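# Assemble two printed parts into a soap dispenser

## Task

Join the two printed parts so they match the completed soap dispenser displayed on the stand, working quickly; the robot must not tip over or finish leaning, and nothing may be knocked over or pushed out of the work area.

## Robot and tools

ROBOT. A Dexmate Vega on a three-wheeled base (two steering front wheels, one passive rear caster). Its torso has three links (thigh, shank, chest) that fold in a Z, and it carries two 7-joint arms with two-finger grippers and a pan/tilt head. It begins in the stand torso posture (hip 0.469, knee 1.617, waist 1.048). Seen from above it is 0.70 m long and 0.63 m wide, and its front edge sits 0.35 m ahead of the base origin. Nothing prevents a tip-over, and a fallen robot cannot recover.

FRAMES. All positions are in metres. Base frame: the origin is on the floor under the turning point, 0.185 m behind the front axle; x forward, y left, z up. left_hand and right_hand are reported in this frame. Each is a point between the fingers, 0.033 m short of the closed tips; the fingers point along the hand's z axis, close along its y axis, and the camera side faces -x. base_odometry is measured in the frame the base had at scene start, from wheel turns only, so slip counts as travel. Heading is in rad, left positive.

TOOL move. One call sends one action; every argument other than cameras belongs to that action. The action can be:
- base: exactly one key, a relative offset from where the base last measured itself. translate_m (metres, forward +, -2 to 2), strafe_m (metres, left +, -2 to 2), or rotate_rad (radians, counter-clockwise from above +, -3.2 to 3.2). Before a move in a new direction the front wheels steer first, taking up to 1.1 s.
- joints: a dictionary of absolute joint targets in radians, keyed by name (for example torso_hip_rad, left_elbow_rad, right_gripper_rad, head_pan_rad). Torso joints named together arrive together. Some signs mirror between sides. The left shoulder pitch is positive downward and the right is negative downward. Left wrist pitch is positive down and right is negative down. Grippers go from 0 (shut) to 0.785 (open). Arm joints move at up to 0.32 rad/s and the torso at 0.27.
- target: a single absolute hand pose, sent alone or with min_time_s. side is "left" or "right". x, y, z are in metres in the base frame (-3 to 3). pitch_deg runs -30 to 95, where 90 points the fingers down and 0 is level. heading_deg: 0 points the fingers forward, counter-clockwise is +. roll_deg is optional (default 0). heading and roll span -360 to 360. line_only true forces a straight-line path or a refusal. The hand travels straight for up to 45 cm when possible; otherwise all joints swing together on an arc that can throw the elbow wide.
- speeds: caps for this action only. translate_m and strafe_m 0.04 to 0.3 m/s, rotate_rad 0.1 to 0.6 rad/s.
- min_time_s: 0.1 to 8, the shortest duration for each arm and head motion in the action.
- cameras: a list from head_camera, left_wrist_camera, right_wrist_camera, all. An empty list returns no images. If omitted, an action returns none and a call with no action returns all.
An action may combine base and joints but cannot include target. A call with no action simply reports state and images. Unknown keys make a call invalid; values out of range get it refused. A refusal or a stop ends the remaining calls in that reply.

OTHER TOOLS. wait(seconds 0 to 10, cameras) lets the scene run on under the current commands. zoom_image(camera, region [x0,y0,x1,y1] in pixels of the latest image, at most 504 per side) enlarges part of a picture. read_manual gives licence text only. finished_scene ends the scene for good; the parts must remain assembled with the robot's help withdrawn.

RESULT LINES. The move line reads done, or else the worst status. base_status and joint_status can be done, off_target (at rest short of the target and maybe still pushing), contact_stop (an arm pushed near full torque for about 0.6 s), time_out, not_followed (the collision check held the arm back; look for a cause: line), or unfinished. A contact_stop or time_out on one joint stops its whole group: torso, left arm, or right arm. left_hand_status and right_hand_status read reached (within 10 mm and 2 degrees), short (with the error; after "short (part of ...)" send the same target again), or refused with a reason. turned_by_wheels and turned_by_imu give the rotation since the last result. An imu value above 0.03 rad after a straight or sideways drive suggests the base hit something. base_tilt (degrees, forward/right) carries about 2 degrees of error. The pictures line lists the images in order. MOTOR HOT, TORQUE FAULT and OVER-TEMPERATURE FAULT lines report strain, and a faulted arm stops for 10 s or more. on_its_own lists motion you did not command.

GRIPPER. Pads open in a V. The gap at the hand point is roughly 0.24 x angle - 0.002 m. The fingers are soft, so the reported angle does not tell you whether an object is held. Squeeze force increases the further the commanded angle is below the object's width. A hard squeeze can eject a wide part held at the fingertips.

TORSO PRESETS (hip, knee, waist): stand_high 0.78, 1.57, 0.44; lean_20 0.52, 1.05, 0.18; lean_45 0.52, 1.05, -0.26; low_lean_45 0, 0, -0.79. Fold the arms before going low. The fold, in arm-key order: left 1, 0.5, -0.6, -2.5, 0, -0.9, 0; right -1, -0.5, 0.6, -2.5, 0, 0.9, 0.

AVOID. Do not let the arms bang or press on each other; a firm press between them, even between fingers, ends the scene. Do not drive into furniture; the base does not stop by itself. Avoid hard contact with fixed or heavy objects, dropping parts from any height, releasing a moving part, and pushing items off the work area. After any stop, move the arm away before it overheats. Keep the chest over the base so the robot stays level. The scene keeps running while you think, and the robot holds its last command.

Each tool is called after "Emit:" in YAML: its name, and indented under it one key for each argument.

## Session

Emit:
move:

Scene clock: 0.00 s.
Joint torques (N m): no reading
base_odometry: x=+0.000 y=+0.000 heading=+0.000
turned_by_wheels: +0.000
turned_by_imu: +0.000
base_tilt: forward=-0.8 right=-0.1
base_status: not commanded
joint_positions: torso_hip_rad=+0.469 torso_knee_rad=+1.617 torso_waist_rad=+1.048 left_shoulder_pitch_rad=+2.192 left_shoulder_yaw_rad=+0.009 left_upper_arm_roll_rad=-0.012 left_elbow_rad=-1.091 left_forearm_roll_rad=-0.012 left_wrist_pitch_rad=-0.516 left_wrist_yaw_rad=+0.008 left_gripper_rad=+0.005 right_shoulder_pitch_rad=-2.197 right_shoulder_yaw_rad=+0.011 right_upper_arm_roll_rad=+0.001 right_elbow_rad=-1.083 right_forearm_roll_rad=-0.020 right_wrist_pitch_rad=+0.490 right_wrist_yaw_rad=+0.014 right_gripper_rad=+0.005 head_pan_rad=+0.000 head_tilt_rad=+0.000 head_camera_tilt_rad=+0.000
joint_status: not commanded
chest: x=-0.0111 y=+0.0000 z=+1.4155 quat_wxyz=(+0.999, +0.000, +0.050, +0.000) (m; base frame)
left_hand: x=+0.1814 y=+0.2456 z=+0.6288 quat_wxyz=(+0.429, -0.006, +0.903, +0.011) pitch_deg=+39.2 heading_deg=+1.9 roll_deg=+1.1 back=up (m; base frame)
right_hand: x=+0.1664 y=-0.2174 z=+0.6174 quat_wxyz=(+0.411, -0.008, +0.912, +0.009) pitch_deg=+41.5 heading_deg=+1.7 roll_deg=+0.7 back=up (m; base frame)
pictures: head_camera, left_wrist_camera, right_wrist_camera

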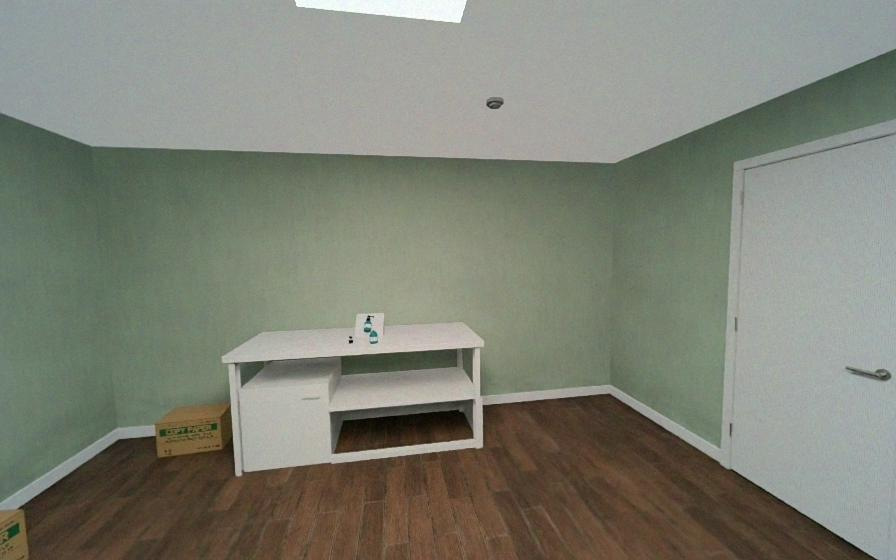

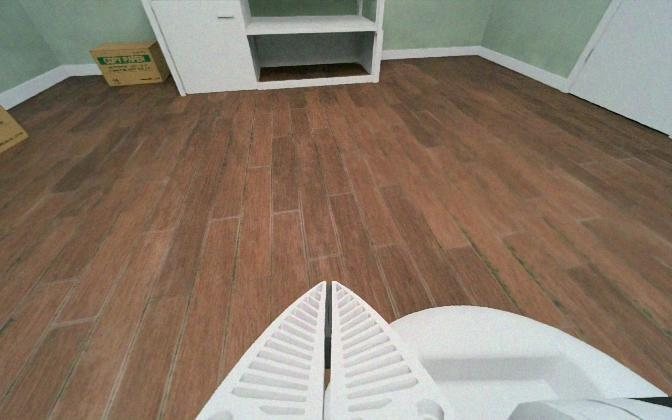

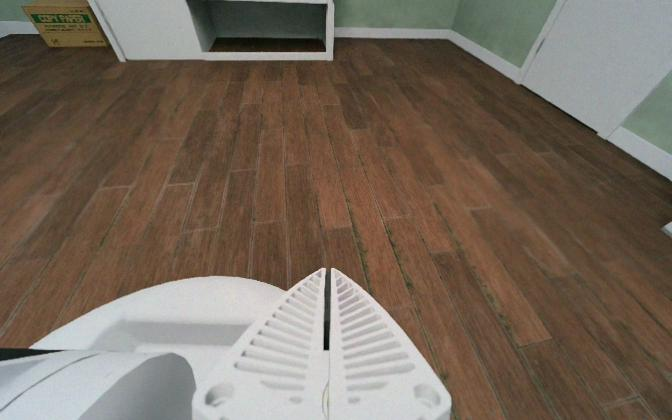

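Emit:
zoom_image:
  camera: "head_camera"
  region: [320, 300, 420, 362]

Scaled by 5.040 from the camera's 896x560 image, which has a finer 960x600 frame.

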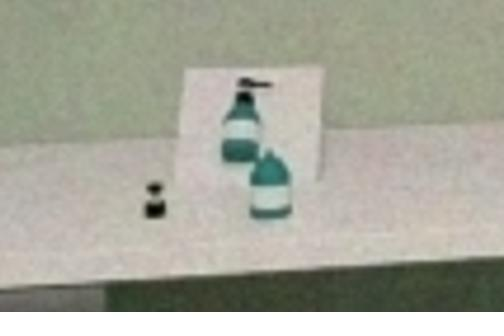

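Emit:
move:
  base: {"rotate_rad":0.29}
  joints: {"head_camera_tilt_rad":0.5,"left_gripper_rad":0.45,"right_gripper_rad":0.45}

Emit:
move:
  target: {"side":"left","x":0.42,"y":0.28,"z":1.12,"pitch_deg":45,"heading_deg":0}

Emit:
move:
  target: {"side":"right","x":0.42,"y":-0.28,"z":1.12,"pitch_deg":45,"heading_deg":0}

Emit:
move:
  base: {"translate_m":1.5}
  cameras: ["all"]

Scene clock: 17.50 s.
Joint torques (N m): left_arm=[3.91 1.36 -0.99 -4.69 0.01 -2.22 0.17] | right_arm=[-8.04 -1.44 0.31 -2.16 -0.12 2.7 0.21]
move: done
base_odometry: x=+0.001 y=+0.000 heading=+0.290
turned_by_wheels: +0.290
turned_by_imu: +0.282
base_tilt: forward=-0.8 right=-0.2
base_status: done
joint_positions: torso_hip_rad=+0.469 torso_knee_rad=+1.617 torso_waist_rad=+1.048 left_shoulder_pitch_rad=+2.192 left_shoulder_yaw_rad=+0.009 left_upper_arm_roll_rad=-0.012 left_elbow_rad=-1.091 left_forearm_roll_rad=-0.012 left_wrist_pitch_rad=-0.516 left_wrist_yaw_rad=+0.008 left_gripper_rad=+0.450 right_shoulder_pitch_rad=-2.197 right_shoulder_yaw_rad=+0.011 right_upper_arm_roll_rad=+0.001 right_elbow_rad=-1.083 right_forearm_roll_rad=-0.020 right_wrist_pitch_rad=+0.490 right_wrist_yaw_rad=+0.014 right_gripper_rad=+0.450 head_pan_rad=+0.000 head_tilt_rad=+0.000 head_camera_tilt_rad=+0.500
joint_status: all done
chest: x=-0.0111 y=+0.0000 z=+1.4155 quat_wxyz=(+0.999, +0.000, +0.050, +0.000) (m; base frame)
left_hand: x=+0.1814 y=+0.2456 z=+0.6288 quat_wxyz=(+0.429, -0.006, +0.903, +0.011) pitch_deg=+39.2 heading_deg=+1.9 roll_deg=+1.1 back=up (m; base frame)
right_hand: x=+0.1664 y=-0.2174 z=+0.6174 quat_wxyz=(+0.411, -0.008, +0.912, +0.009) pitch_deg=+41.5 heading_deg=+1.7 roll_deg=+0.7 back=up (m; base frame)
pictures: none

Scene clock: 17.80 s.
Joint torques (N m): left_arm=[5.4 -0.09 0.61 -3.41 0.1 -3.15 -0.2] | right_arm=[-4.09 1.68 -1.75 -3.25 0.99 2.54 -0.4]
move: refused
base_odometry: x=+0.001 y=+0.000 heading=+0.290
turned_by_wheels: +0.000
turned_by_imu: +0.000
base_tilt: forward=-0.7 right=-0.2
base_status: not commanded
joint_positions: torso_hip_rad=+0.469 torso_knee_rad=+1.617 torso_waist_rad=+1.048 left_shoulder_pitch_rad=+2.192 left_shoulder_yaw_rad=+0.009 left_upper_arm_roll_rad=-0.012 left_elbow_rad=-1.091 left_forearm_roll_rad=-0.012 left_wrist_pitch_rad=-0.516 left_wrist_yaw_rad=+0.008 left_gripper_rad=+0.450 right_shoulder_pitch_rad=-2.197 right_shoulder_yaw_rad=+0.011 right_upper_arm_roll_rad=+0.001 right_elbow_rad=-1.083 right_forearm_roll_rad=-0.020 right_wrist_pitch_rad=+0.490 right_wrist_yaw_rad=+0.014 right_gripper_rad=+0.450 head_pan_rad=+0.000 head_tilt_rad=+0.000 head_camera_tilt_rad=+0.500
joint_status: not commanded
chest: x=-0.0111 y=+0.0000 z=+1.4155 quat_wxyz=(+0.999, +0.000, +0.050, +0.000) (m; base frame)
left_hand: x=+0.1814 y=+0.2456 z=+0.6288 quat_wxyz=(+0.429, -0.006, +0.903, +0.011) pitch_deg=+39.2 heading_deg=+1.9 roll_deg=+1.1 back=up (m; base frame)
left_hand_status: refused: the arm stands too near the robot already: the left finger within 1.5 cm of the torso (limit 2.0). Nothing moved. Move it clear with "joints".
right_hand: x=+0.1664 y=-0.2174 z=+0.6174 quat_wxyz=(+0.411, -0.008, +0.912, +0.009) pitch_deg=+41.5 heading_deg=+1.7 roll_deg=+0.7 back=up (m; base frame)
pictures: none

not run: a stop came earlier in this reply.

not run: a stop came earlier in this reply.

Emit:
move:
  base: {"translate_m":1.45}
  joints: {"left_shoulder_yaw_rad":0.25,"right_shoulder_yaw_rad":-0.25,"left_elbow_rad":-1.6,"right_elbow_rad":-1.6}

Emit:
move:
  target: {"side":"left","x":0.42,"y":0.28,"z":1.12,"pitch_deg":45,"heading_deg":0}

Emit:
move:
  target: {"side":"right","x":0.42,"y":-0.28,"z":1.12,"pitch_deg":45,"heading_deg":0}
  cameras: ["all"]

Scene clock: 28.07 s.
Joint torques (N m): left_arm=[2.14 4.37 -2.95 -9.1 -0.46 -3.13 0.34] | right_arm=[-2.14 -5.05 2.04 -13.01 0.53 2.36 -0.16]
move: done
base_odometry: x=+1.391 y=+0.410 heading=+0.290
turned_by_wheels: +0.001
turned_by_imu: -0.001
base_tilt: forward=-0.7 right=-0.2
base_status: done
joint_positions: torso_hip_rad=+0.469 torso_knee_rad=+1.617 torso_waist_rad=+1.048 left_shoulder_pitch_rad=+2.192 left_shoulder_yaw_rad=+0.250 left_upper_arm_roll_rad=-0.012 left_elbow_rad=-1.600 left_forearm_roll_rad=-0.012 left_wrist_pitch_rad=-0.516 left_wrist_yaw_rad=+0.008 left_gripper_rad=+0.450 right_shoulder_pitch_rad=-2.197 right_shoulder_yaw_rad=-0.250 right_upper_arm_roll_rad=+0.001 right_elbow_rad=-1.600 right_forearm_roll_rad=-0.020 right_wrist_pitch_rad=+0.490 right_wrist_yaw_rad=+0.014 right_gripper_rad=+0.450 head_pan_rad=+0.000 head_tilt_rad=+0.000 head_camera_tilt_rad=+0.500
joint_status: all done
chest: x=-0.0111 y=+0.0000 z=+1.4155 quat_wxyz=(+0.999, +0.000, +0.050, +0.000) (m; base frame)
left_hand: x=+0.3878 y=+0.2692 z=+0.8709 quat_wxyz=(+0.639, +0.114, +0.761, +0.027) pitch_deg=+10.5 heading_deg=-6.1 roll_deg=+10.9 back=up (m; base frame)
right_hand: x=+0.3795 y=-0.2522 z=+0.8551 quat_wxyz=(+0.623, -0.137, +0.770, -0.017) pitch_deg=+12.9 heading_deg=+8.5 roll_deg=-11.7 back=up (m; base frame)
pictures: none

Scene clock: 33.30 s.
Joint torques (N m): left_arm=[-1.03 5.51 -11.38 0.51 0.44 1.14 -0.39] | right_arm=[-1.66 -5.22 -0.07 -12.4 -0.85 1.89 -0.35]
move: done
base_odometry: x=+1.391 y=+0.410 heading=+0.290
turned_by_wheels: +0.000
turned_by_imu: -0.001
base_tilt: forward=-0.9 right=-0.3
base_status: not commanded
joint_positions: torso_hip_rad=+0.469 torso_knee_rad=+1.617 torso_waist_rad=+1.048 left_shoulder_pitch_rad=+2.318 left_shoulder_yaw_rad=+1.299 left_upper_arm_roll_rad=-0.814 left_elbow_rad=-2.601 left_forearm_roll_rad=+1.015 left_wrist_pitch_rad=-0.598 left_wrist_yaw_rad=-1.081 left_gripper_rad=+0.450 right_shoulder_pitch_rad=-2.197 right_shoulder_yaw_rad=-0.250 right_upper_arm_roll_rad=+0.001 right_elbow_rad=-1.600 right_forearm_roll_rad=-0.020 right_wrist_pitch_rad=+0.490 right_wrist_yaw_rad=+0.014 right_gripper_rad=+0.450 head_pan_rad=+0.000 head_tilt_rad=+0.000 head_camera_tilt_rad=+0.500
joint_status: not commanded
chest: x=-0.0111 y=+0.0000 z=+1.4155 quat_wxyz=(+0.999, +0.000, +0.050, +0.000) (m; base frame)
left_hand: x=+0.4190 y=+0.2798 z=+1.1174 quat_wxyz=(+0.004, +0.925, +0.004, +0.379) pitch_deg=+45.4 heading_deg=-0.4 roll_deg=-0.9 back=down (m; base frame)
left_hand_status: reached (checked arc [the straight line was blocked; over the whole arc the hand travels 0.32 m to end 0.25 m from its start, up to 0.07 m off the straight line; left_wrist_yaw_rad turns most, 1.09 rad; on the way or at its end the hand turns up to 167 deg from its attitude at the start], planned for 3.8 s): 3 mm and 0.8 deg off.
right_hand: x=+0.3795 y=-0.2522 z=+0.8551 quat_wxyz=(+0.623, -0.137, +0.770, -0.017) pitch_deg=+12.9 heading_deg=+8.5 roll_deg=-11.7 back=up (m; base frame)
pictures: none

Scene clock: 38.47 s.
Joint torques (N m): left_arm=[-1.47 6.46 -12.5 -0.22 0.36 1.2 -0.37] | right_arm=[-4.19 -9.05 10.55 -3.71 -0.08 -0.78 0.5]
move: done
base_odometry: x=+1.391 y=+0.410 heading=+0.290
turned_by_wheels: +0.000
turned_by_imu: -0.001
base_tilt: forward=-0.9 right=-0.2
base_status: not commanded
joint_positions: torso_hip_rad=+0.469 torso_knee_rad=+1.617 torso_waist_rad=+1.048 left_shoulder_pitch_rad=+2.319 left_shoulder_yaw_rad=+1.304 left_upper_arm_roll_rad=-0.818 left_elbow_rad=-2.606 left_forearm_roll_rad=+1.019 left_wrist_pitch_rad=-0.598 left_wrist_yaw_rad=-1.086 left_gripper_rad=+0.450 right_shoulder_pitch_rad=-2.318 right_shoulder_yaw_rad=-1.299 right_upper_arm_roll_rad=+0.813 right_elbow_rad=-2.601 right_forearm_roll_rad=-1.016 right_wrist_pitch_rad=+0.597 right_wrist_yaw_rad=+1.081 right_gripper_rad=+0.450 head_pan_rad=+0.000 head_tilt_rad=+0.000 head_camera_tilt_rad=+0.500
joint_status: not commanded
chest: x=-0.0111 y=+0.0000 z=+1.4155 quat_wxyz=(+0.999, +0.000, +0.050, +0.000) (m; base frame)
left_hand: x=+0.4199 y=+0.2800 z=+1.1199 quat_wxyz=(+0.000, +0.924, +0.000, +0.383) pitch_deg=+45.0 heading_deg=+0.0 roll_deg=+0.0 back=down (m; base frame)
right_hand: x=+0.4191 y=-0.2800 z=+1.1173 quat_wxyz=(+0.004, -0.925, +0.004, -0.379) pitch_deg=+45.4 heading_deg=+0.4 roll_deg=+0.9 back=down (m; base frame)
right_hand_status: reached (checked arc [the straight line was blocked; over the whole arc the hand travels 0.32 m to end 0.27 m from its start, up to 0.06 m off the straight line; right_wrist_yaw_rad turns most, 1.07 rad; on the way or at its end the hand turns up to 165 deg from its attitude at the start], planned for 3.7 s): 3 mm and 0.8 deg off.
pictures: head_camera, left_wrist_camera, right_wrist_camera
camera_calibration:
head_camera: T_world_to_cam=[[0.0015904, -0.999508, -0.0313195, 0.060662], [-0.542234, 0.0254536, -0.839842, 1.25927], [0.840226, 0.0183182, -0.541927, 0.830858], [0, 0, 0, 1]] pos_world=[-0.0153872, 0.0133595, 1.50975]
left_wrist_camera: T_world_to_cam=[[-0.026822, 0.998603, 0.0455309, -0.327472], [0.674519, -0.0155359, 0.738094, -1.0346], [0.737771, 0.0505086, -0.673159, 0.575015], [0, 0, 0, 1]] pos_world=[0.264843, 0.281898, 1.16562]
right_wrist_camera: T_world_to_cam=[[-0.0563434, 0.998396, 0.00555144, 0.288751], [0.647911, 0.0323325, 0.76103, -1.05126], [0.75963, 0.0464758, -0.648693, 0.561189], [0, 0, 0, 1]] pos_world=[0.271099, -0.280379, 1.16248]

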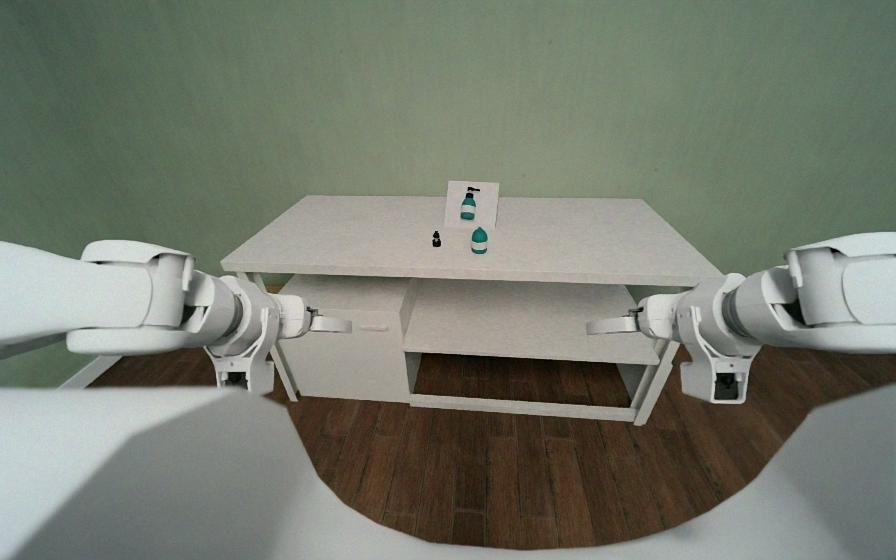

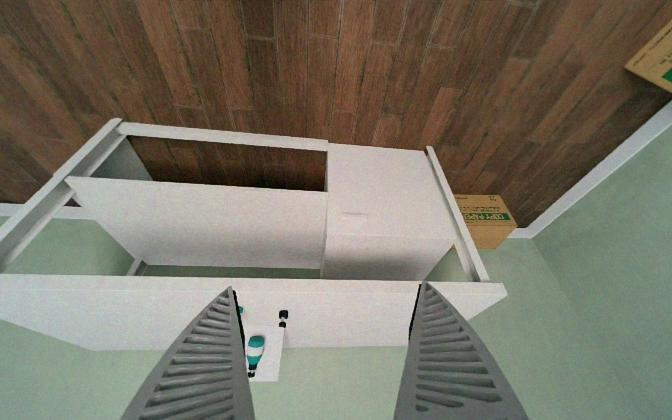

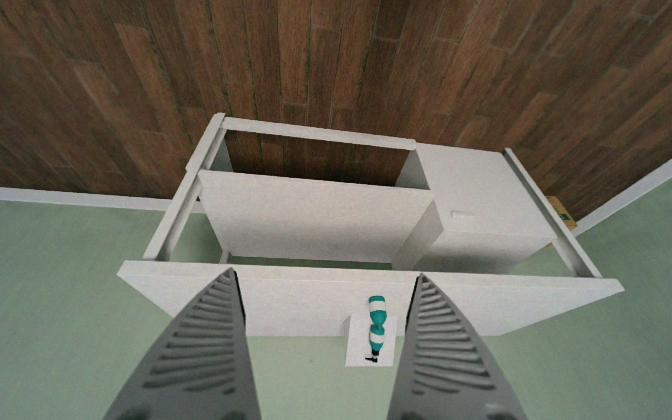

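Emit:
move:
  joints: {"left_shoulder_pitch_rad":1.9,"left_shoulder_yaw_rad":0.25,"left_upper_arm_roll_rad":0,"left_elbow_rad":-2.2,"left_forearm_roll_rad":0,"left_wrist_pitch_rad":0.5,"left_wrist_yaw_rad":0,"right_shoulder_pitch_rad":-1.9,"right_shoulder_yaw_rad":-0.25,"right_upper_arm_roll_rad":0,"right_elbow_rad":-2.2,"right_forearm_roll_rad":0,"right_wrist_pitch_rad":-0.5,"right_wrist_yaw_rad":0}

Emit:
move:
  base: {"translate_m":0.6}
  joints: {"head_camera_tilt_rad":0.75}
  cameras: ["all"]

Scene clock: 60.70 s.
Joint torques (N m): left_arm=[-8.59 1.74 0.31 -10.35 -0.28 -2.6 0.64] | right_arm=[10.23 -2.39 -4.11 -7.11 -0.39 2.42 -0.64]
move: done
base_odometry: x=+1.391 y=+0.410 heading=+0.290
turned_by_wheels: +0.000
turned_by_imu: -0.001
base_tilt: forward=-0.8 right=-0.2
base_status: not commanded
joint_positions: torso_hip_rad=+0.469 torso_knee_rad=+1.617 torso_waist_rad=+1.048 left_shoulder_pitch_rad=+1.902 left_shoulder_yaw_rad=+0.255 left_upper_arm_roll_rad=-0.004 left_elbow_rad=-2.202 left_forearm_roll_rad=+0.005 left_wrist_pitch_rad=+0.495 left_wrist_yaw_rad=-0.005 left_gripper_rad=+0.450 right_shoulder_pitch_rad=-1.903 right_shoulder_yaw_rad=-0.255 right_upper_arm_roll_rad=+0.004 right_elbow_rad=-2.202 right_forearm_roll_rad=-0.005 right_wrist_pitch_rad=-0.495 right_wrist_yaw_rad=+0.005 right_gripper_rad=+0.450 head_pan_rad=+0.000 head_tilt_rad=+0.000 head_camera_tilt_rad=+0.500
joint_status: all done
chest: x=-0.0111 y=+0.0000 z=+1.4155 quat_wxyz=(+0.999, +0.000, +0.050, +0.000) (m; base frame)
left_hand: x=+0.5511 y=+0.2561 z=+1.0076 quat_wxyz=(+0.590, +0.113, +0.797, +0.063) pitch_deg=+17.2 heading_deg=-2.0 roll_deg=+14.2 back=up (m; base frame)
right_hand: x=+0.5511 y=-0.2563 z=+1.0076 quat_wxyz=(+0.590, -0.113, +0.797, -0.063) pitch_deg=+17.2 heading_deg=+2.0 roll_deg=-14.2 back=up (m; base frame)
pictures: none

Scene clock: 64.27 s.
Joint torques (N m): left_arm=[-6.71 2.97 -0.33 -10.59 -0.03 -2.43 0.53] | right_arm=[11.3 -2.84 0.51 -7.01 -0.42 2.57 -0.62]
move: done
base_odometry: x=+1.967 y=+0.579 heading=+0.291
turned_by_wheels: +0.001
turned_by_imu: +0.000
base_tilt: forward=-0.7 right=-0.1
base_status: done
joint_positions: torso_hip_rad=+0.469 torso_knee_rad=+1.617 torso_waist_rad=+1.048 left_shoulder_pitch_rad=+1.900 left_shoulder_yaw_rad=+0.250 left_upper_arm_roll_rad=+0.000 left_elbow_rad=-2.200 left_forearm_roll_rad=+0.000 left_wrist_pitch_rad=+0.500 left_wrist_yaw_rad=+0.000 left_gripper_rad=+0.450 right_shoulder_pitch_rad=-1.900 right_shoulder_yaw_rad=-0.250 right_upper_arm_roll_rad=+0.000 right_elbow_rad=-2.200 right_forearm_roll_rad=+0.000 right_wrist_pitch_rad=-0.500 right_wrist_yaw_rad=+0.000 right_gripper_rad=+0.450 head_pan_rad=+0.000 head_tilt_rad=+0.000 head_camera_tilt_rad=+0.750
joint_status: all done
chest: x=-0.0110 y=+0.0000 z=+1.4155 quat_wxyz=(+0.999, +0.000, +0.050, +0.000) (m; base frame)
left_hand: x=+0.5511 y=+0.2546 z=+1.0052 quat_wxyz=(+0.589, +0.109, +0.799, +0.061) pitch_deg=+17.4 heading_deg=-1.9 roll_deg=+13.6 back=up (m; base frame)
right_hand: x=+0.5510 y=-0.2548 z=+1.0053 quat_wxyz=(+0.589, -0.109, +0.799, -0.060) pitch_deg=+17.4 heading_deg=+1.9 roll_deg=-13.6 back=up (m; base frame)
pictures: head_camera, left_wrist_camera, right_wrist_camera
camera_calibration:
head_camera: T_world_to_cam=[[-0.0062077, -0.999508, -0.0307392, 0.0591939], [-0.733166, 0.0254534, -0.679573, 1.00677], [0.680021, 0.0183184, -0.732963, 1.10161], [0, 0, 0, 1]] pos_world=[-0.0106205, 0.0133595, 1.49343]
left_wrist_camera: T_world_to_cam=[[-0.155639, -0.962602, -0.221752, 0.545563], [-0.324579, 0.261858, -0.908889, 1.09676], [0.932966, -0.0694829, -0.353196, 0.00369244], [0, 0, 0, 1]] pos_world=[0.437453, 0.23822, 1.11912]
right_wrist_camera: T_world_to_cam=[[0.0794708, -0.956837, 0.279547, -0.576764], [-0.36052, -0.289039, -0.886838, 1.07806], [0.92936, -0.0303044, -0.367929, -0.00820625], [0, 0, 0, 1]] pos_world=[0.442123, -0.240518, 1.11427]

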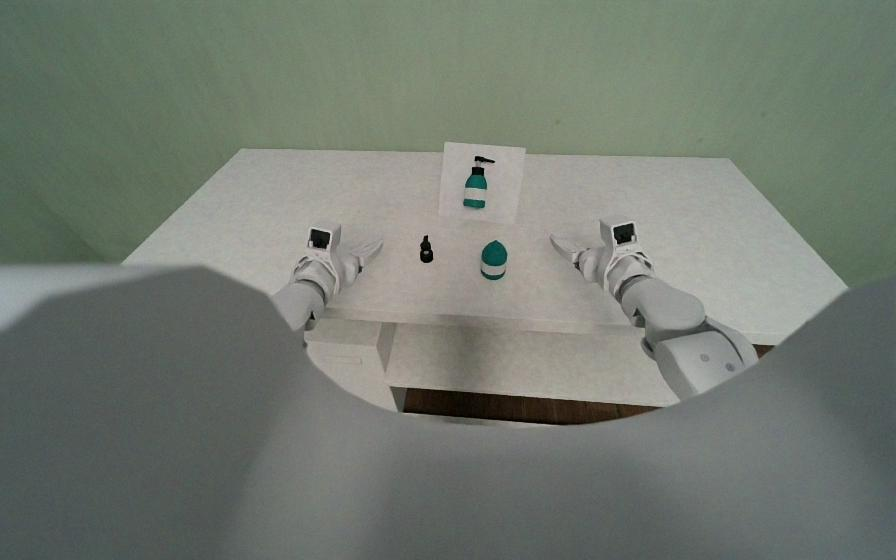

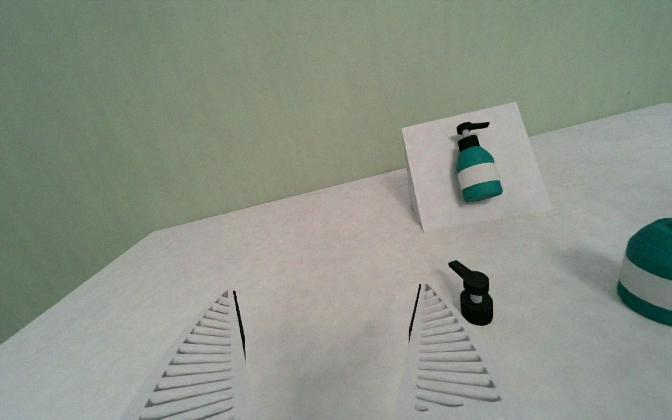

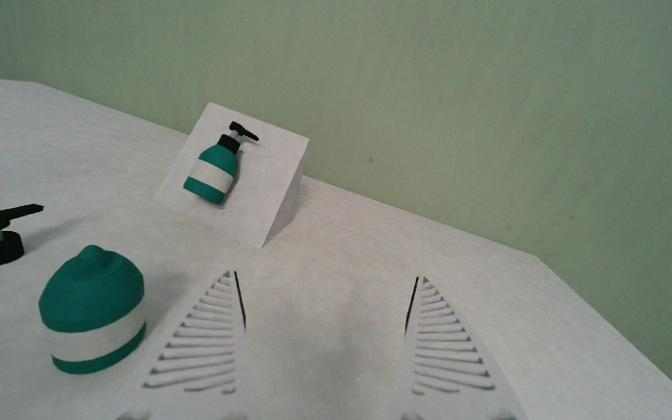

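Emit:
zoom_image:
  camera: "left_wrist_camera"
  region: [420, 230, 540, 340]

Emit:
zoom_image:
  camera: "head_camera"
  region: [400, 140, 530, 290]

Scaled by 4.200 from the camera's 672x420 image, which has a finer 960x600 frame.

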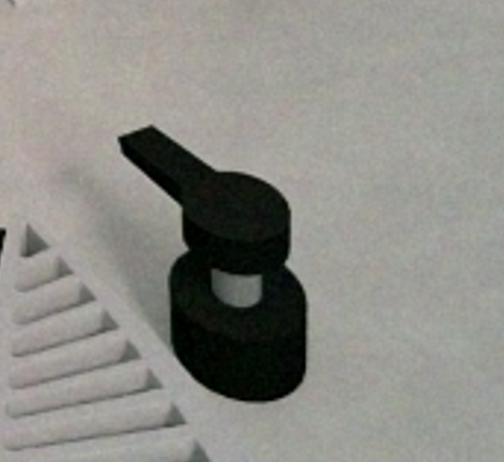

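Scaled by 3.360 from the camera's 896x560 image, which has a finer 960x600 frame.

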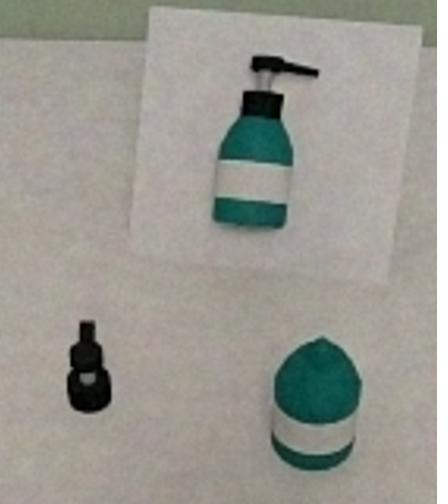

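Emit:
move:
  target: {"side":"left","x":0.545,"y":0.092,"z":0.937,"pitch_deg":35,"heading_deg":0,"roll_deg":0}
  cameras: ["all"]

Emit:
zoom_image:
  camera: "head_camera"
  region: [330, 200, 530, 320]

Scene clock: 92.33 s.
Joint torques (N m): left_arm=[-10.75 -0.28 -3.91 -8.87 0.04 -1.7 0.38] | right_arm=[10.06 -0.7 0.33 -7.9 1.01 2.78 -0.21]
move: done
base_odometry: x=+1.967 y=+0.579 heading=+0.291
turned_by_wheels: +0.000
turned_by_imu: -0.001
base_tilt: forward=-0.8 right=-0.2
base_status: not commanded
joint_positions: torso_hip_rad=+0.469 torso_knee_rad=+1.617 torso_waist_rad=+1.048 left_shoulder_pitch_rad=+1.361 left_shoulder_yaw_rad=+0.560 left_upper_arm_roll_rad=+0.726 left_elbow_rad=-2.070 left_forearm_roll_rad=-1.020 left_wrist_pitch_rad=+0.527 left_wrist_yaw_rad=+1.047 left_gripper_rad=+0.450 right_shoulder_pitch_rad=-1.900 right_shoulder_yaw_rad=-0.250 right_upper_arm_roll_rad=+0.000 right_elbow_rad=-2.200 right_forearm_roll_rad=+0.000 right_wrist_pitch_rad=-0.500 right_wrist_yaw_rad=+0.000 right_gripper_rad=+0.450 head_pan_rad=+0.000 head_tilt_rad=+0.000 head_camera_tilt_rad=+0.750
joint_status: not commanded
chest: x=-0.0110 y=+0.0000 z=+1.4155 quat_wxyz=(+0.999, +0.000, +0.050, +0.000) (m; base frame)
left_hand: x=+0.5457 y=+0.0918 z=+0.9378 quat_wxyz=(+0.463, +0.000, +0.886, -0.001) pitch_deg=+34.8 heading_deg=-0.1 roll_deg=-0.1 back=up (m; base frame)
left_hand_status: reached (checked arc [the straight line was blocked; over the whole arc the hand travels 0.24 m to end 0.18 m from its start, up to 0.07 m off the straight line; left_wrist_yaw_rad turns most, 1.05 rad; on the way or at its end the hand turns up to 23 deg from its attitude at the start], planned for 3.6 s): 1 mm and 0.2 deg off.
right_hand: x=+0.5510 y=-0.2548 z=+1.0053 quat_wxyz=(+0.589, -0.109, +0.799, -0.060) pitch_deg=+17.4 heading_deg=+1.9 roll_deg=-13.6 back=up (m; base frame)
pictures: head_camera, left_wrist_camera, right_wrist_camera
camera_calibration:
head_camera: T_world_to_cam=[[-0.0062077, -0.999508, -0.0307392, 0.0591939], [-0.733166, 0.0254534, -0.679573, 1.00677], [0.680021, 0.0183184, -0.732963, 1.10161], [0, 0, 0, 1]] pos_world=[-0.0106205, 0.0133595, 1.49343]
left_wrist_camera: T_world_to_cam=[[-0.0505041, -0.998519, 0.020241, 0.0920661], [-0.607634, 0.0146367, -0.794082, 1.14584], [0.792609, -0.0524035, -0.607474, 0.287153], [0, 0, 0, 1]] pos_world=[0.473304, 0.0902062, 1.08247]
right_wrist_camera: T_world_to_cam=[[0.0794708, -0.956837, 0.279547, -0.576764], [-0.36052, -0.289039, -0.886838, 1.07806], [0.92936, -0.0303044, -0.367929, -0.00820625], [0, 0, 0, 1]] pos_world=[0.442123, -0.240518, 1.11427]

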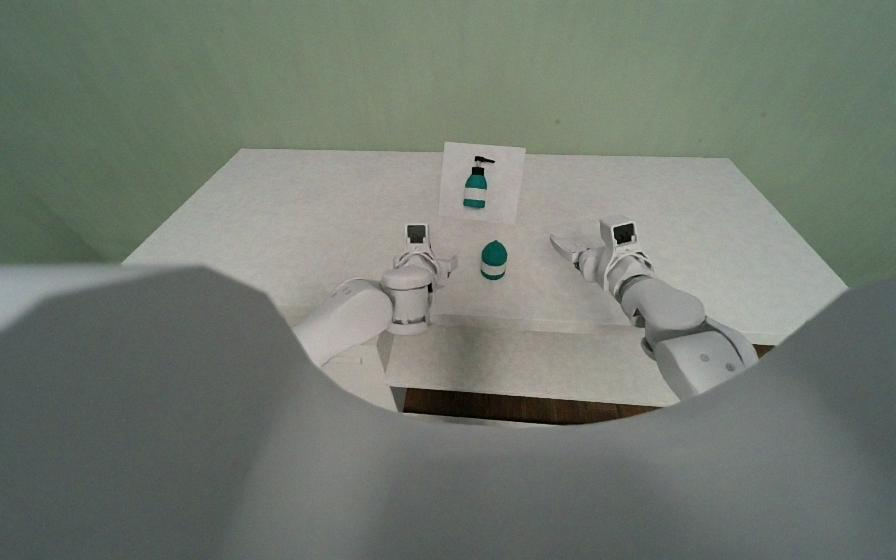

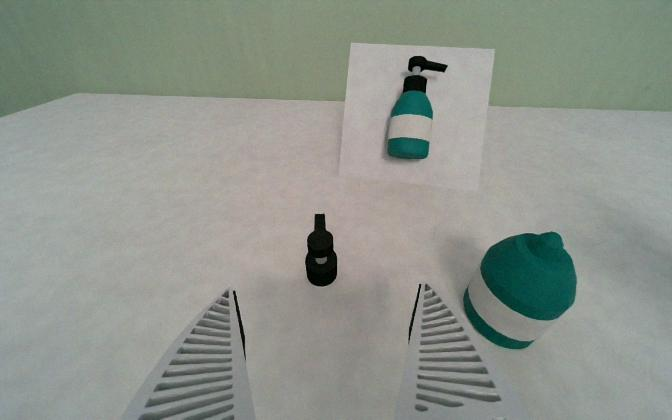

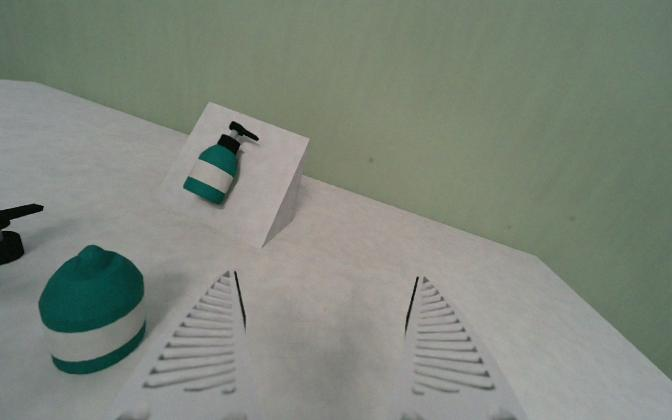

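Scaled by 2.520 from the camera's 896x560 image, which has a finer 960x600 frame.

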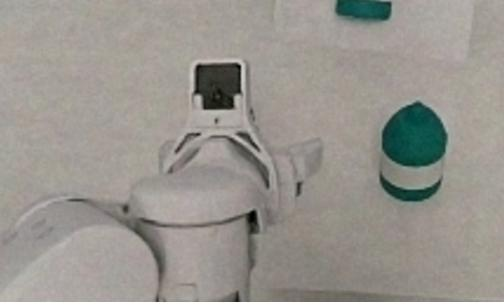

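Emit:
move:
  target: {"side":"left","x":0.588,"y":0.102,"z":0.903,"pitch_deg":35,"heading_deg":0,"roll_deg":0,"line_only":true}
  cameras: ["left_wrist_camera"]

Emit:
zoom_image:
  camera: "left_wrist_camera"
  region: [200, 180, 460, 400]

Scene clock: 103.53 s.
Joint torques (N m): left_arm=[-11.78 -0.86 -4.85 -8.77 1.05 -2.37 -0.07] | right_arm=[11.2 -1.16 -0.99 -8.56 0.44 2.08 -1.13]
move: done
base_odometry: x=+1.967 y=+0.579 heading=+0.291
turned_by_wheels: +0.000
turned_by_imu: -0.001
base_tilt: forward=-0.7 right=-0.1
base_status: not commanded
joint_positions: torso_hip_rad=+0.469 torso_knee_rad=+1.617 torso_waist_rad=+1.048 left_shoulder_pitch_rad=+1.284 left_shoulder_yaw_rad=+0.519 left_upper_arm_roll_rad=+0.748 left_elbow_rad=-1.857 left_forearm_roll_rad=-0.977 left_wrist_pitch_rad=+0.466 left_wrist_yaw_rad=+0.912 left_gripper_rad=+0.450 right_shoulder_pitch_rad=-1.900 right_shoulder_yaw_rad=-0.250 right_upper_arm_roll_rad=+0.000 right_elbow_rad=-2.200 right_forearm_roll_rad=+0.000 right_wrist_pitch_rad=-0.500 right_wrist_yaw_rad=+0.000 right_gripper_rad=+0.450 head_pan_rad=+0.000 head_tilt_rad=+0.000 head_camera_tilt_rad=+0.750
joint_status: not commanded
chest: x=-0.0110 y=+0.0000 z=+1.4155 quat_wxyz=(+0.999, +0.000, +0.050, +0.000) (m; base frame)
left_hand: x=+0.5869 y=+0.1018 z=+0.9035 quat_wxyz=(+0.462, +0.000, +0.887, +0.000) pitch_deg=+35.0 heading_deg=+0.0 roll_deg=+0.0 back=up (m; base frame)
left_hand_status: reached (straight line, planned for 1.0 s): 1 mm and 0.0 deg off.
right_hand: x=+0.5510 y=-0.2548 z=+1.0053 quat_wxyz=(+0.589, -0.109, +0.799, -0.060) pitch_deg=+17.4 heading_deg=+1.9 roll_deg=-13.6 back=up (m; base frame)
pictures: left_wrist_camera
camera_calibration:
left_wrist_camera: T_world_to_cam=[[-0.0495421, -0.998601, 0.0184685, 0.10592], [-0.610449, 0.0156396, -0.791901, 1.14309], [0.790504, -0.0505065, -0.61037, 0.237746], [0, 0, 0, 1]] pos_world=[0.515109, 0.0999022, 1.04837]

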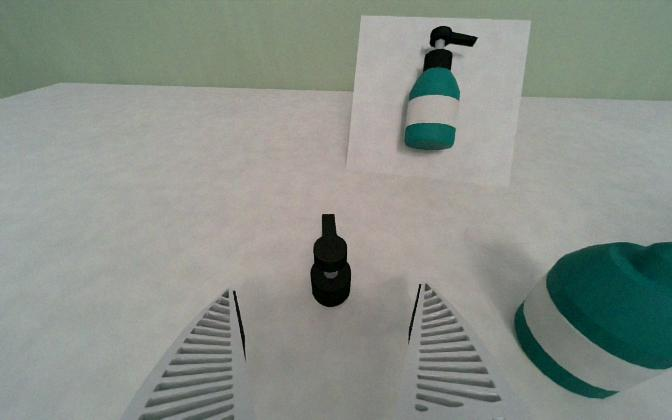

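Scaled by 1.938 from the camera's 672x420 image, which has a finer 960x600 frame.

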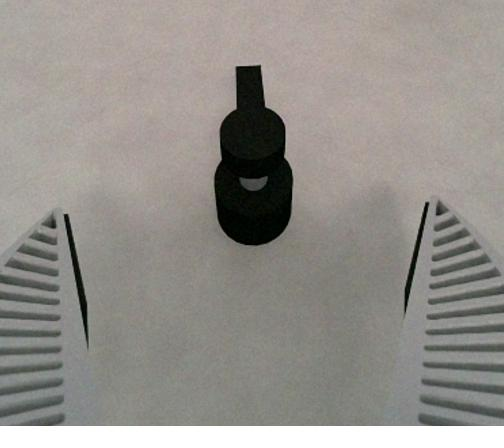

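Emit:
move:
  target: {"side":"left","x":0.615,"y":0.102,"z":0.884,"pitch_deg":35,"heading_deg":0,"roll_deg":0,"line_only":true}
  cameras: ["left_wrist_camera"]

Emit:
zoom_image:
  camera: "left_wrist_camera"
  region: [200, 180, 460, 400]

Scene clock: 110.60 s.
Joint torques (N m): left_arm=[-11.49 -0.99 -4.18 -8.66 0.71 -2.33 -0.35] | right_arm=[9.56 -1.19 1.26 -7.92 -0.06 1.87 -0.51]
move: done
base_odometry: x=+1.967 y=+0.579 heading=+0.291
turned_by_wheels: +0.000
turned_by_imu: -0.001
base_tilt: forward=-0.8 right=-0.2
base_status: not commanded
joint_positions: torso_hip_rad=+0.469 torso_knee_rad=+1.617 torso_waist_rad=+1.048 left_shoulder_pitch_rad=+1.224 left_shoulder_yaw_rad=+0.470 left_upper_arm_roll_rad=+0.770 left_elbow_rad=-1.704 left_forearm_roll_rad=-0.946 left_wrist_pitch_rad=+0.424 left_wrist_yaw_rad=+0.834 left_gripper_rad=+0.450 right_shoulder_pitch_rad=-1.900 right_shoulder_yaw_rad=-0.250 right_upper_arm_roll_rad=+0.000 right_elbow_rad=-2.200 right_forearm_roll_rad=+0.000 right_wrist_pitch_rad=-0.500 right_wrist_yaw_rad=+0.000 right_gripper_rad=+0.450 head_pan_rad=+0.000 head_tilt_rad=+0.000 head_camera_tilt_rad=+0.750
joint_status: not commanded
chest: x=-0.0110 y=+0.0000 z=+1.4155 quat_wxyz=(+0.999, +0.000, +0.050, +0.000) (m; base frame)
left_hand: x=+0.6140 y=+0.1021 z=+0.8843 quat_wxyz=(+0.462, +0.000, +0.887, +0.000) pitch_deg=+35.0 heading_deg=+0.0 roll_deg=+0.0 back=up (m; base frame)
left_hand_status: reached (straight line, planned for 0.8 s): 1 mm and 0.0 deg off.
right_hand: x=+0.5510 y=-0.2548 z=+1.0053 quat_wxyz=(+0.589, -0.109, +0.799, -0.060) pitch_deg=+17.4 heading_deg=+1.9 roll_deg=-13.6 back=up (m; base frame)
pictures: left_wrist_camera
camera_calibration:
left_wrist_camera: T_world_to_cam=[[-0.0495447, -0.998601, 0.0184731, 0.107812], [-0.610498, 0.0156407, -0.791863, 1.1445], [0.790467, -0.0505105, -0.610419, 0.204746], [0, 0, 0, 1]] pos_world=[0.542209, 0.100102, 1.02927]

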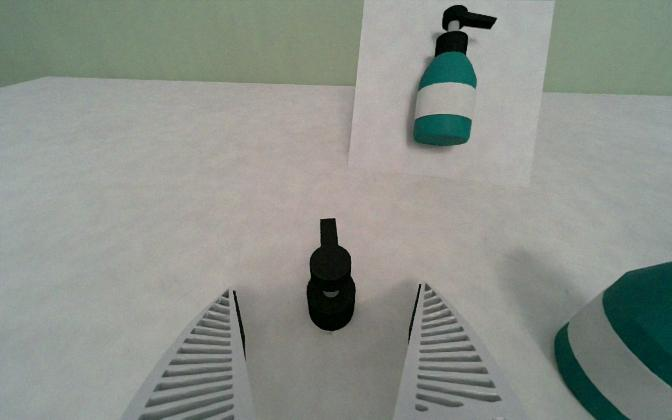

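Scaled by 1.938 from the camera's 672x420 image, which has a finer 960x600 frame.

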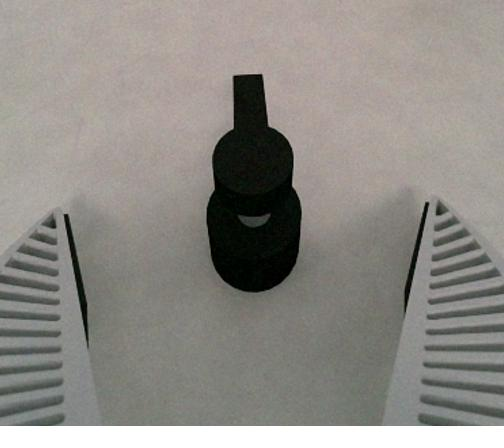

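Emit:
move:
  target: {"side":"left","x":0.615,"y":0.102,"z":0.880,"pitch_deg":35,"heading_deg":0,"roll_deg":0,"line_only":true}

Emit:
move:
  joints: {"left_gripper_rad":0.05}
  cameras: ["left_wrist_camera"]

Emit:
zoom_image:
  camera: "left_wrist_camera"
  region: [200, 180, 460, 400]

Emit:
move:
  target: {"side":"left","x":0.60,"y":0.12,"z":1.02,"pitch_deg":35,"heading_deg":0,"roll_deg":0,"line_only":true}
  cameras: ["all"]

Emit:
zoom_image:
  camera: "left_wrist_camera"
  region: [200, 180, 460, 400]

Scene clock: 125.77 s.
Joint torques (N m): left_arm=[-8.19 -1.09 -3.19 -5.84 0.3 -1.35 -0.05] | right_arm=[9.32 -1.3 -0.73 -9.03 0.14 1.44 -0.84]
move: done
base_odometry: x=+1.967 y=+0.579 heading=+0.291
turned_by_wheels: +0.000
turned_by_imu: +0.000
base_tilt: forward=-0.7 right=-0.1
base_status: not commanded
joint_positions: torso_hip_rad=+0.469 torso_knee_rad=+1.617 torso_waist_rad=+1.048 left_shoulder_pitch_rad=+1.222 left_shoulder_yaw_rad=+0.466 left_upper_arm_roll_rad=+0.773 left_elbow_rad=-1.689 left_forearm_roll_rad=-0.940 left_wrist_pitch_rad=+0.415 left_wrist_yaw_rad=+0.826 left_gripper_rad=+0.450 right_shoulder_pitch_rad=-1.900 right_shoulder_yaw_rad=-0.250 right_upper_arm_roll_rad=+0.000 right_elbow_rad=-2.200 right_forearm_roll_rad=+0.000 right_wrist_pitch_rad=-0.500 right_wrist_yaw_rad=+0.000 right_gripper_rad=+0.450 head_pan_rad=+0.000 head_tilt_rad=+0.000 head_camera_tilt_rad=+0.750
joint_status: not commanded
chest: x=-0.0110 y=+0.0000 z=+1.4155 quat_wxyz=(+0.999, +0.000, +0.050, +0.000) (m; base frame)
left_hand: x=+0.6150 y=+0.1021 z=+0.8812 quat_wxyz=(+0.462, +0.000, +0.887, +0.000) pitch_deg=+35.0 heading_deg=+0.0 roll_deg=+0.0 back=up (m; base frame)
left_hand_status: reached (straight line, planned for 0.3 s): 1 mm and 0.0 deg off.
right_hand: x=+0.5510 y=-0.2548 z=+1.0053 quat_wxyz=(+0.589, -0.109, +0.799, -0.060) pitch_deg=+17.4 heading_deg=+1.9 roll_deg=-13.6 back=up (m; base frame)
pictures: none

Scene clock: 126.73 s.
Joint torques (N m): left_arm=[-6.86 -1.2 -1.31 -4.57 -0.29 0.66 0.01] | right_arm=[9.31 0.16 -0.46 -8.28 0 2.02 -0.25]
move: done
base_odometry: x=+1.967 y=+0.579 heading=+0.291
turned_by_wheels: +0.000
turned_by_imu: +0.000
base_tilt: forward=-0.8 right=-0.2
base_status: not commanded
joint_positions: torso_hip_rad=+0.469 torso_knee_rad=+1.617 torso_waist_rad=+1.048 left_shoulder_pitch_rad=+1.222 left_shoulder_yaw_rad=+0.465 left_upper_arm_roll_rad=+0.774 left_elbow_rad=-1.686 left_forearm_roll_rad=-0.939 left_wrist_pitch_rad=+0.413 left_wrist_yaw_rad=+0.824 left_gripper_rad=+0.050 right_shoulder_pitch_rad=-1.900 right_shoulder_yaw_rad=-0.250 right_upper_arm_roll_rad=+0.000 right_elbow_rad=-2.200 right_forearm_roll_rad=+0.000 right_wrist_pitch_rad=-0.500 right_wrist_yaw_rad=+0.000 right_gripper_rad=+0.450 head_pan_rad=+0.000 head_tilt_rad=+0.000 head_camera_tilt_rad=+0.750
joint_status: all done
chest: x=-0.0110 y=+0.0000 z=+1.4155 quat_wxyz=(+0.999, +0.000, +0.050, +0.000) (m; base frame)
left_hand: x=+0.6152 y=+0.1021 z=+0.8805 quat_wxyz=(+0.462, +0.000, +0.887, +0.000) pitch_deg=+35.0 heading_deg=+0.0 roll_deg=+0.0 back=up (m; base frame)
right_hand: x=+0.5510 y=-0.2548 z=+1.0053 quat_wxyz=(+0.589, -0.109, +0.799, -0.060) pitch_deg=+17.4 heading_deg=+1.9 roll_deg=-13.6 back=up (m; base frame)
pictures: left_wrist_camera
camera_calibration:
left_wrist_camera: T_world_to_cam=[[-0.0495239, -0.998599, 0.0186283, 0.107763], [-0.609491, 0.0154404, -0.792643, 1.14229], [0.791245, -0.0506085, -0.609402, 0.200119], [0, 0, 0, 1]] pos_world=[0.543207, 0.100103, 1.02537]

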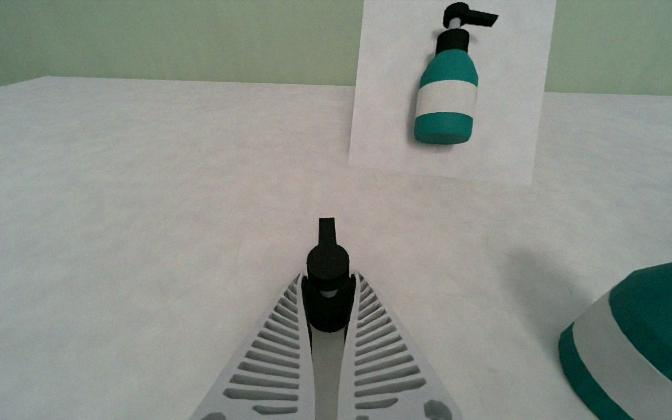

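Scaled by 1.938 from the camera's 672x420 image, which has a finer 960x600 frame.

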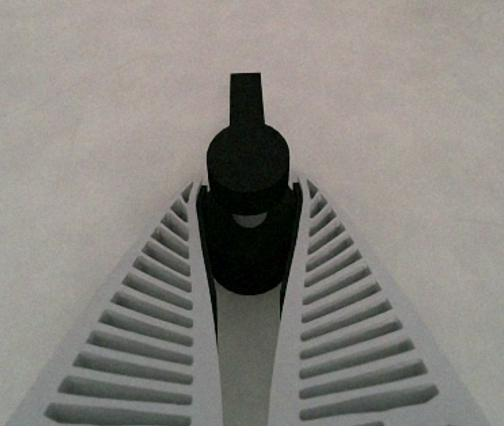

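Scene clock: 130.03 s.
Joint torques (N m): left_arm=[-6.97 1.01 -9.13 -9.66 0.02 -1.18 0.39] | right_arm=[7.95 -0.71 1.41 -8.7 -0.16 1.04 -0.99]
move: done
base_odometry: x=+1.967 y=+0.579 heading=+0.291
turned_by_wheels: +0.000
turned_by_imu: +0.000
base_tilt: forward=-0.7 right=-0.1
base_status: not commanded
joint_positions: torso_hip_rad=+0.469 torso_knee_rad=+1.617 torso_waist_rad=+1.048 left_shoulder_pitch_rad=+1.249 left_shoulder_yaw_rad=+0.486 left_upper_arm_roll_rad=+0.505 left_elbow_rad=-2.102 left_forearm_roll_rad=-1.179 left_wrist_pitch_rad=+0.816 left_wrist_yaw_rad=+1.085 left_gripper_rad=+0.050 right_shoulder_pitch_rad=-1.900 right_shoulder_yaw_rad=-0.250 right_upper_arm_roll_rad=+0.000 right_elbow_rad=-2.200 right_forearm_roll_rad=+0.000 right_wrist_pitch_rad=-0.500 right_wrist_yaw_rad=+0.000 right_gripper_rad=+0.450 head_pan_rad=+0.000 head_tilt_rad=+0.000 head_camera_tilt_rad=+0.750
joint_status: not commanded
chest: x=-0.0110 y=+0.0000 z=+1.4155 quat_wxyz=(+0.999, +0.000, +0.050, +0.000) (m; base frame)
left_hand: x=+0.6002 y=+0.1195 z=+1.0184 quat_wxyz=(+0.461, +0.000, +0.887, +0.000) pitch_deg=+35.0 heading_deg=+0.0 roll_deg=+0.0 back=up (m; base frame)
left_hand_status: reached (straight line, planned for 1.9 s): 2 mm and 0.0 deg off.
right_hand: x=+0.5510 y=-0.2548 z=+1.0053 quat_wxyz=(+0.589, -0.109, +0.799, -0.060) pitch_deg=+17.4 heading_deg=+1.9 roll_deg=-13.6 back=up (m; base frame)
pictures: head_camera, left_wrist_camera, right_wrist_camera
camera_calibration:
head_camera: T_world_to_cam=[[-0.00620771, -0.999508, -0.0307397, 0.0591946], [-0.733116, 0.025455, -0.679627, 1.00685], [0.680075, 0.0183168, -0.732914, 1.10153], [0, 0, 0, 1]] pos_world=[-0.0106209, 0.0133595, 1.49343]
left_wrist_camera: T_world_to_cam=[[-0.0499551, -0.998572, 0.0189253, 0.121815], [-0.610607, 0.0155403, -0.791782, 1.24196], [0.790357, -0.0511094, -0.610511, 0.298631], [0, 0, 0, 1]] pos_world=[0.528409, 0.117603, 1.16337]
right_wrist_camera: T_world_to_cam=[[0.0794278, -0.956844, 0.279536, -0.576735], [-0.360405, -0.289017, -0.886892, 1.07807], [0.929408, -0.0303024, -0.367808, -0.0083621], [0, 0, 0, 1]] pos_world=[0.442123, -0.240518, 1.11427]

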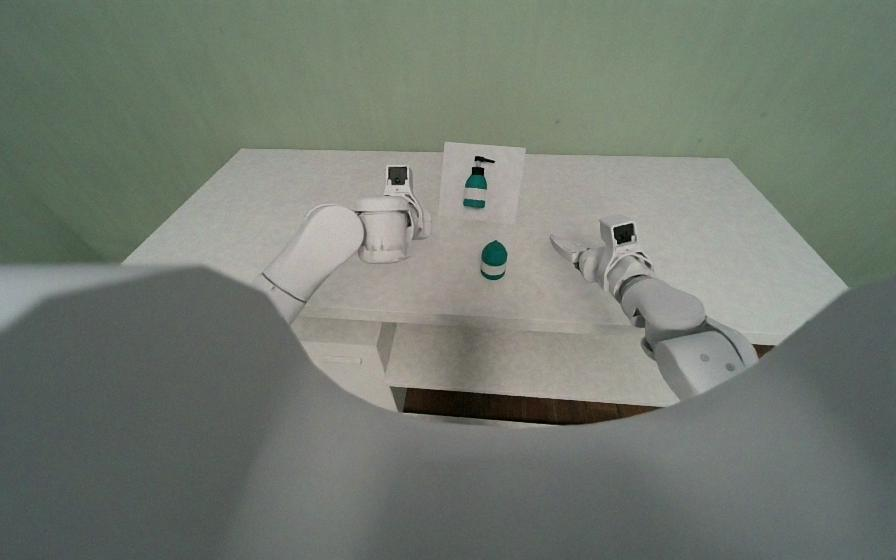

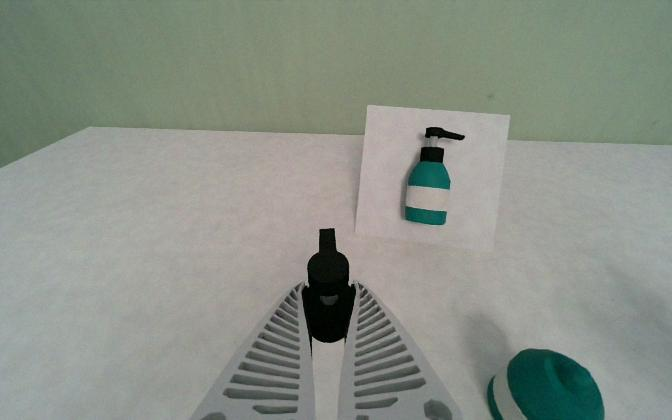

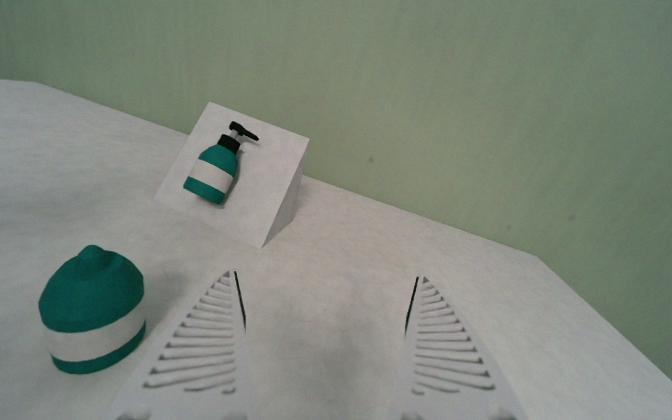

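Scaled by 1.938 from the camera's 672x420 image, which has a finer 960x600 frame.

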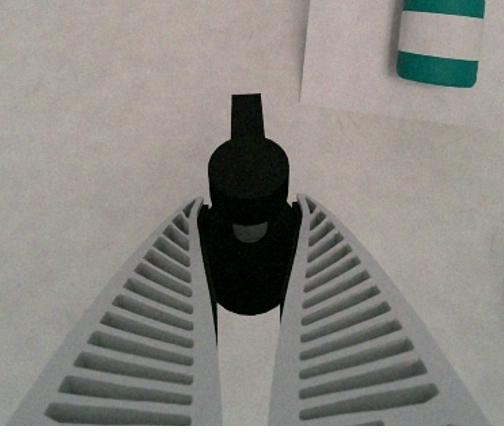

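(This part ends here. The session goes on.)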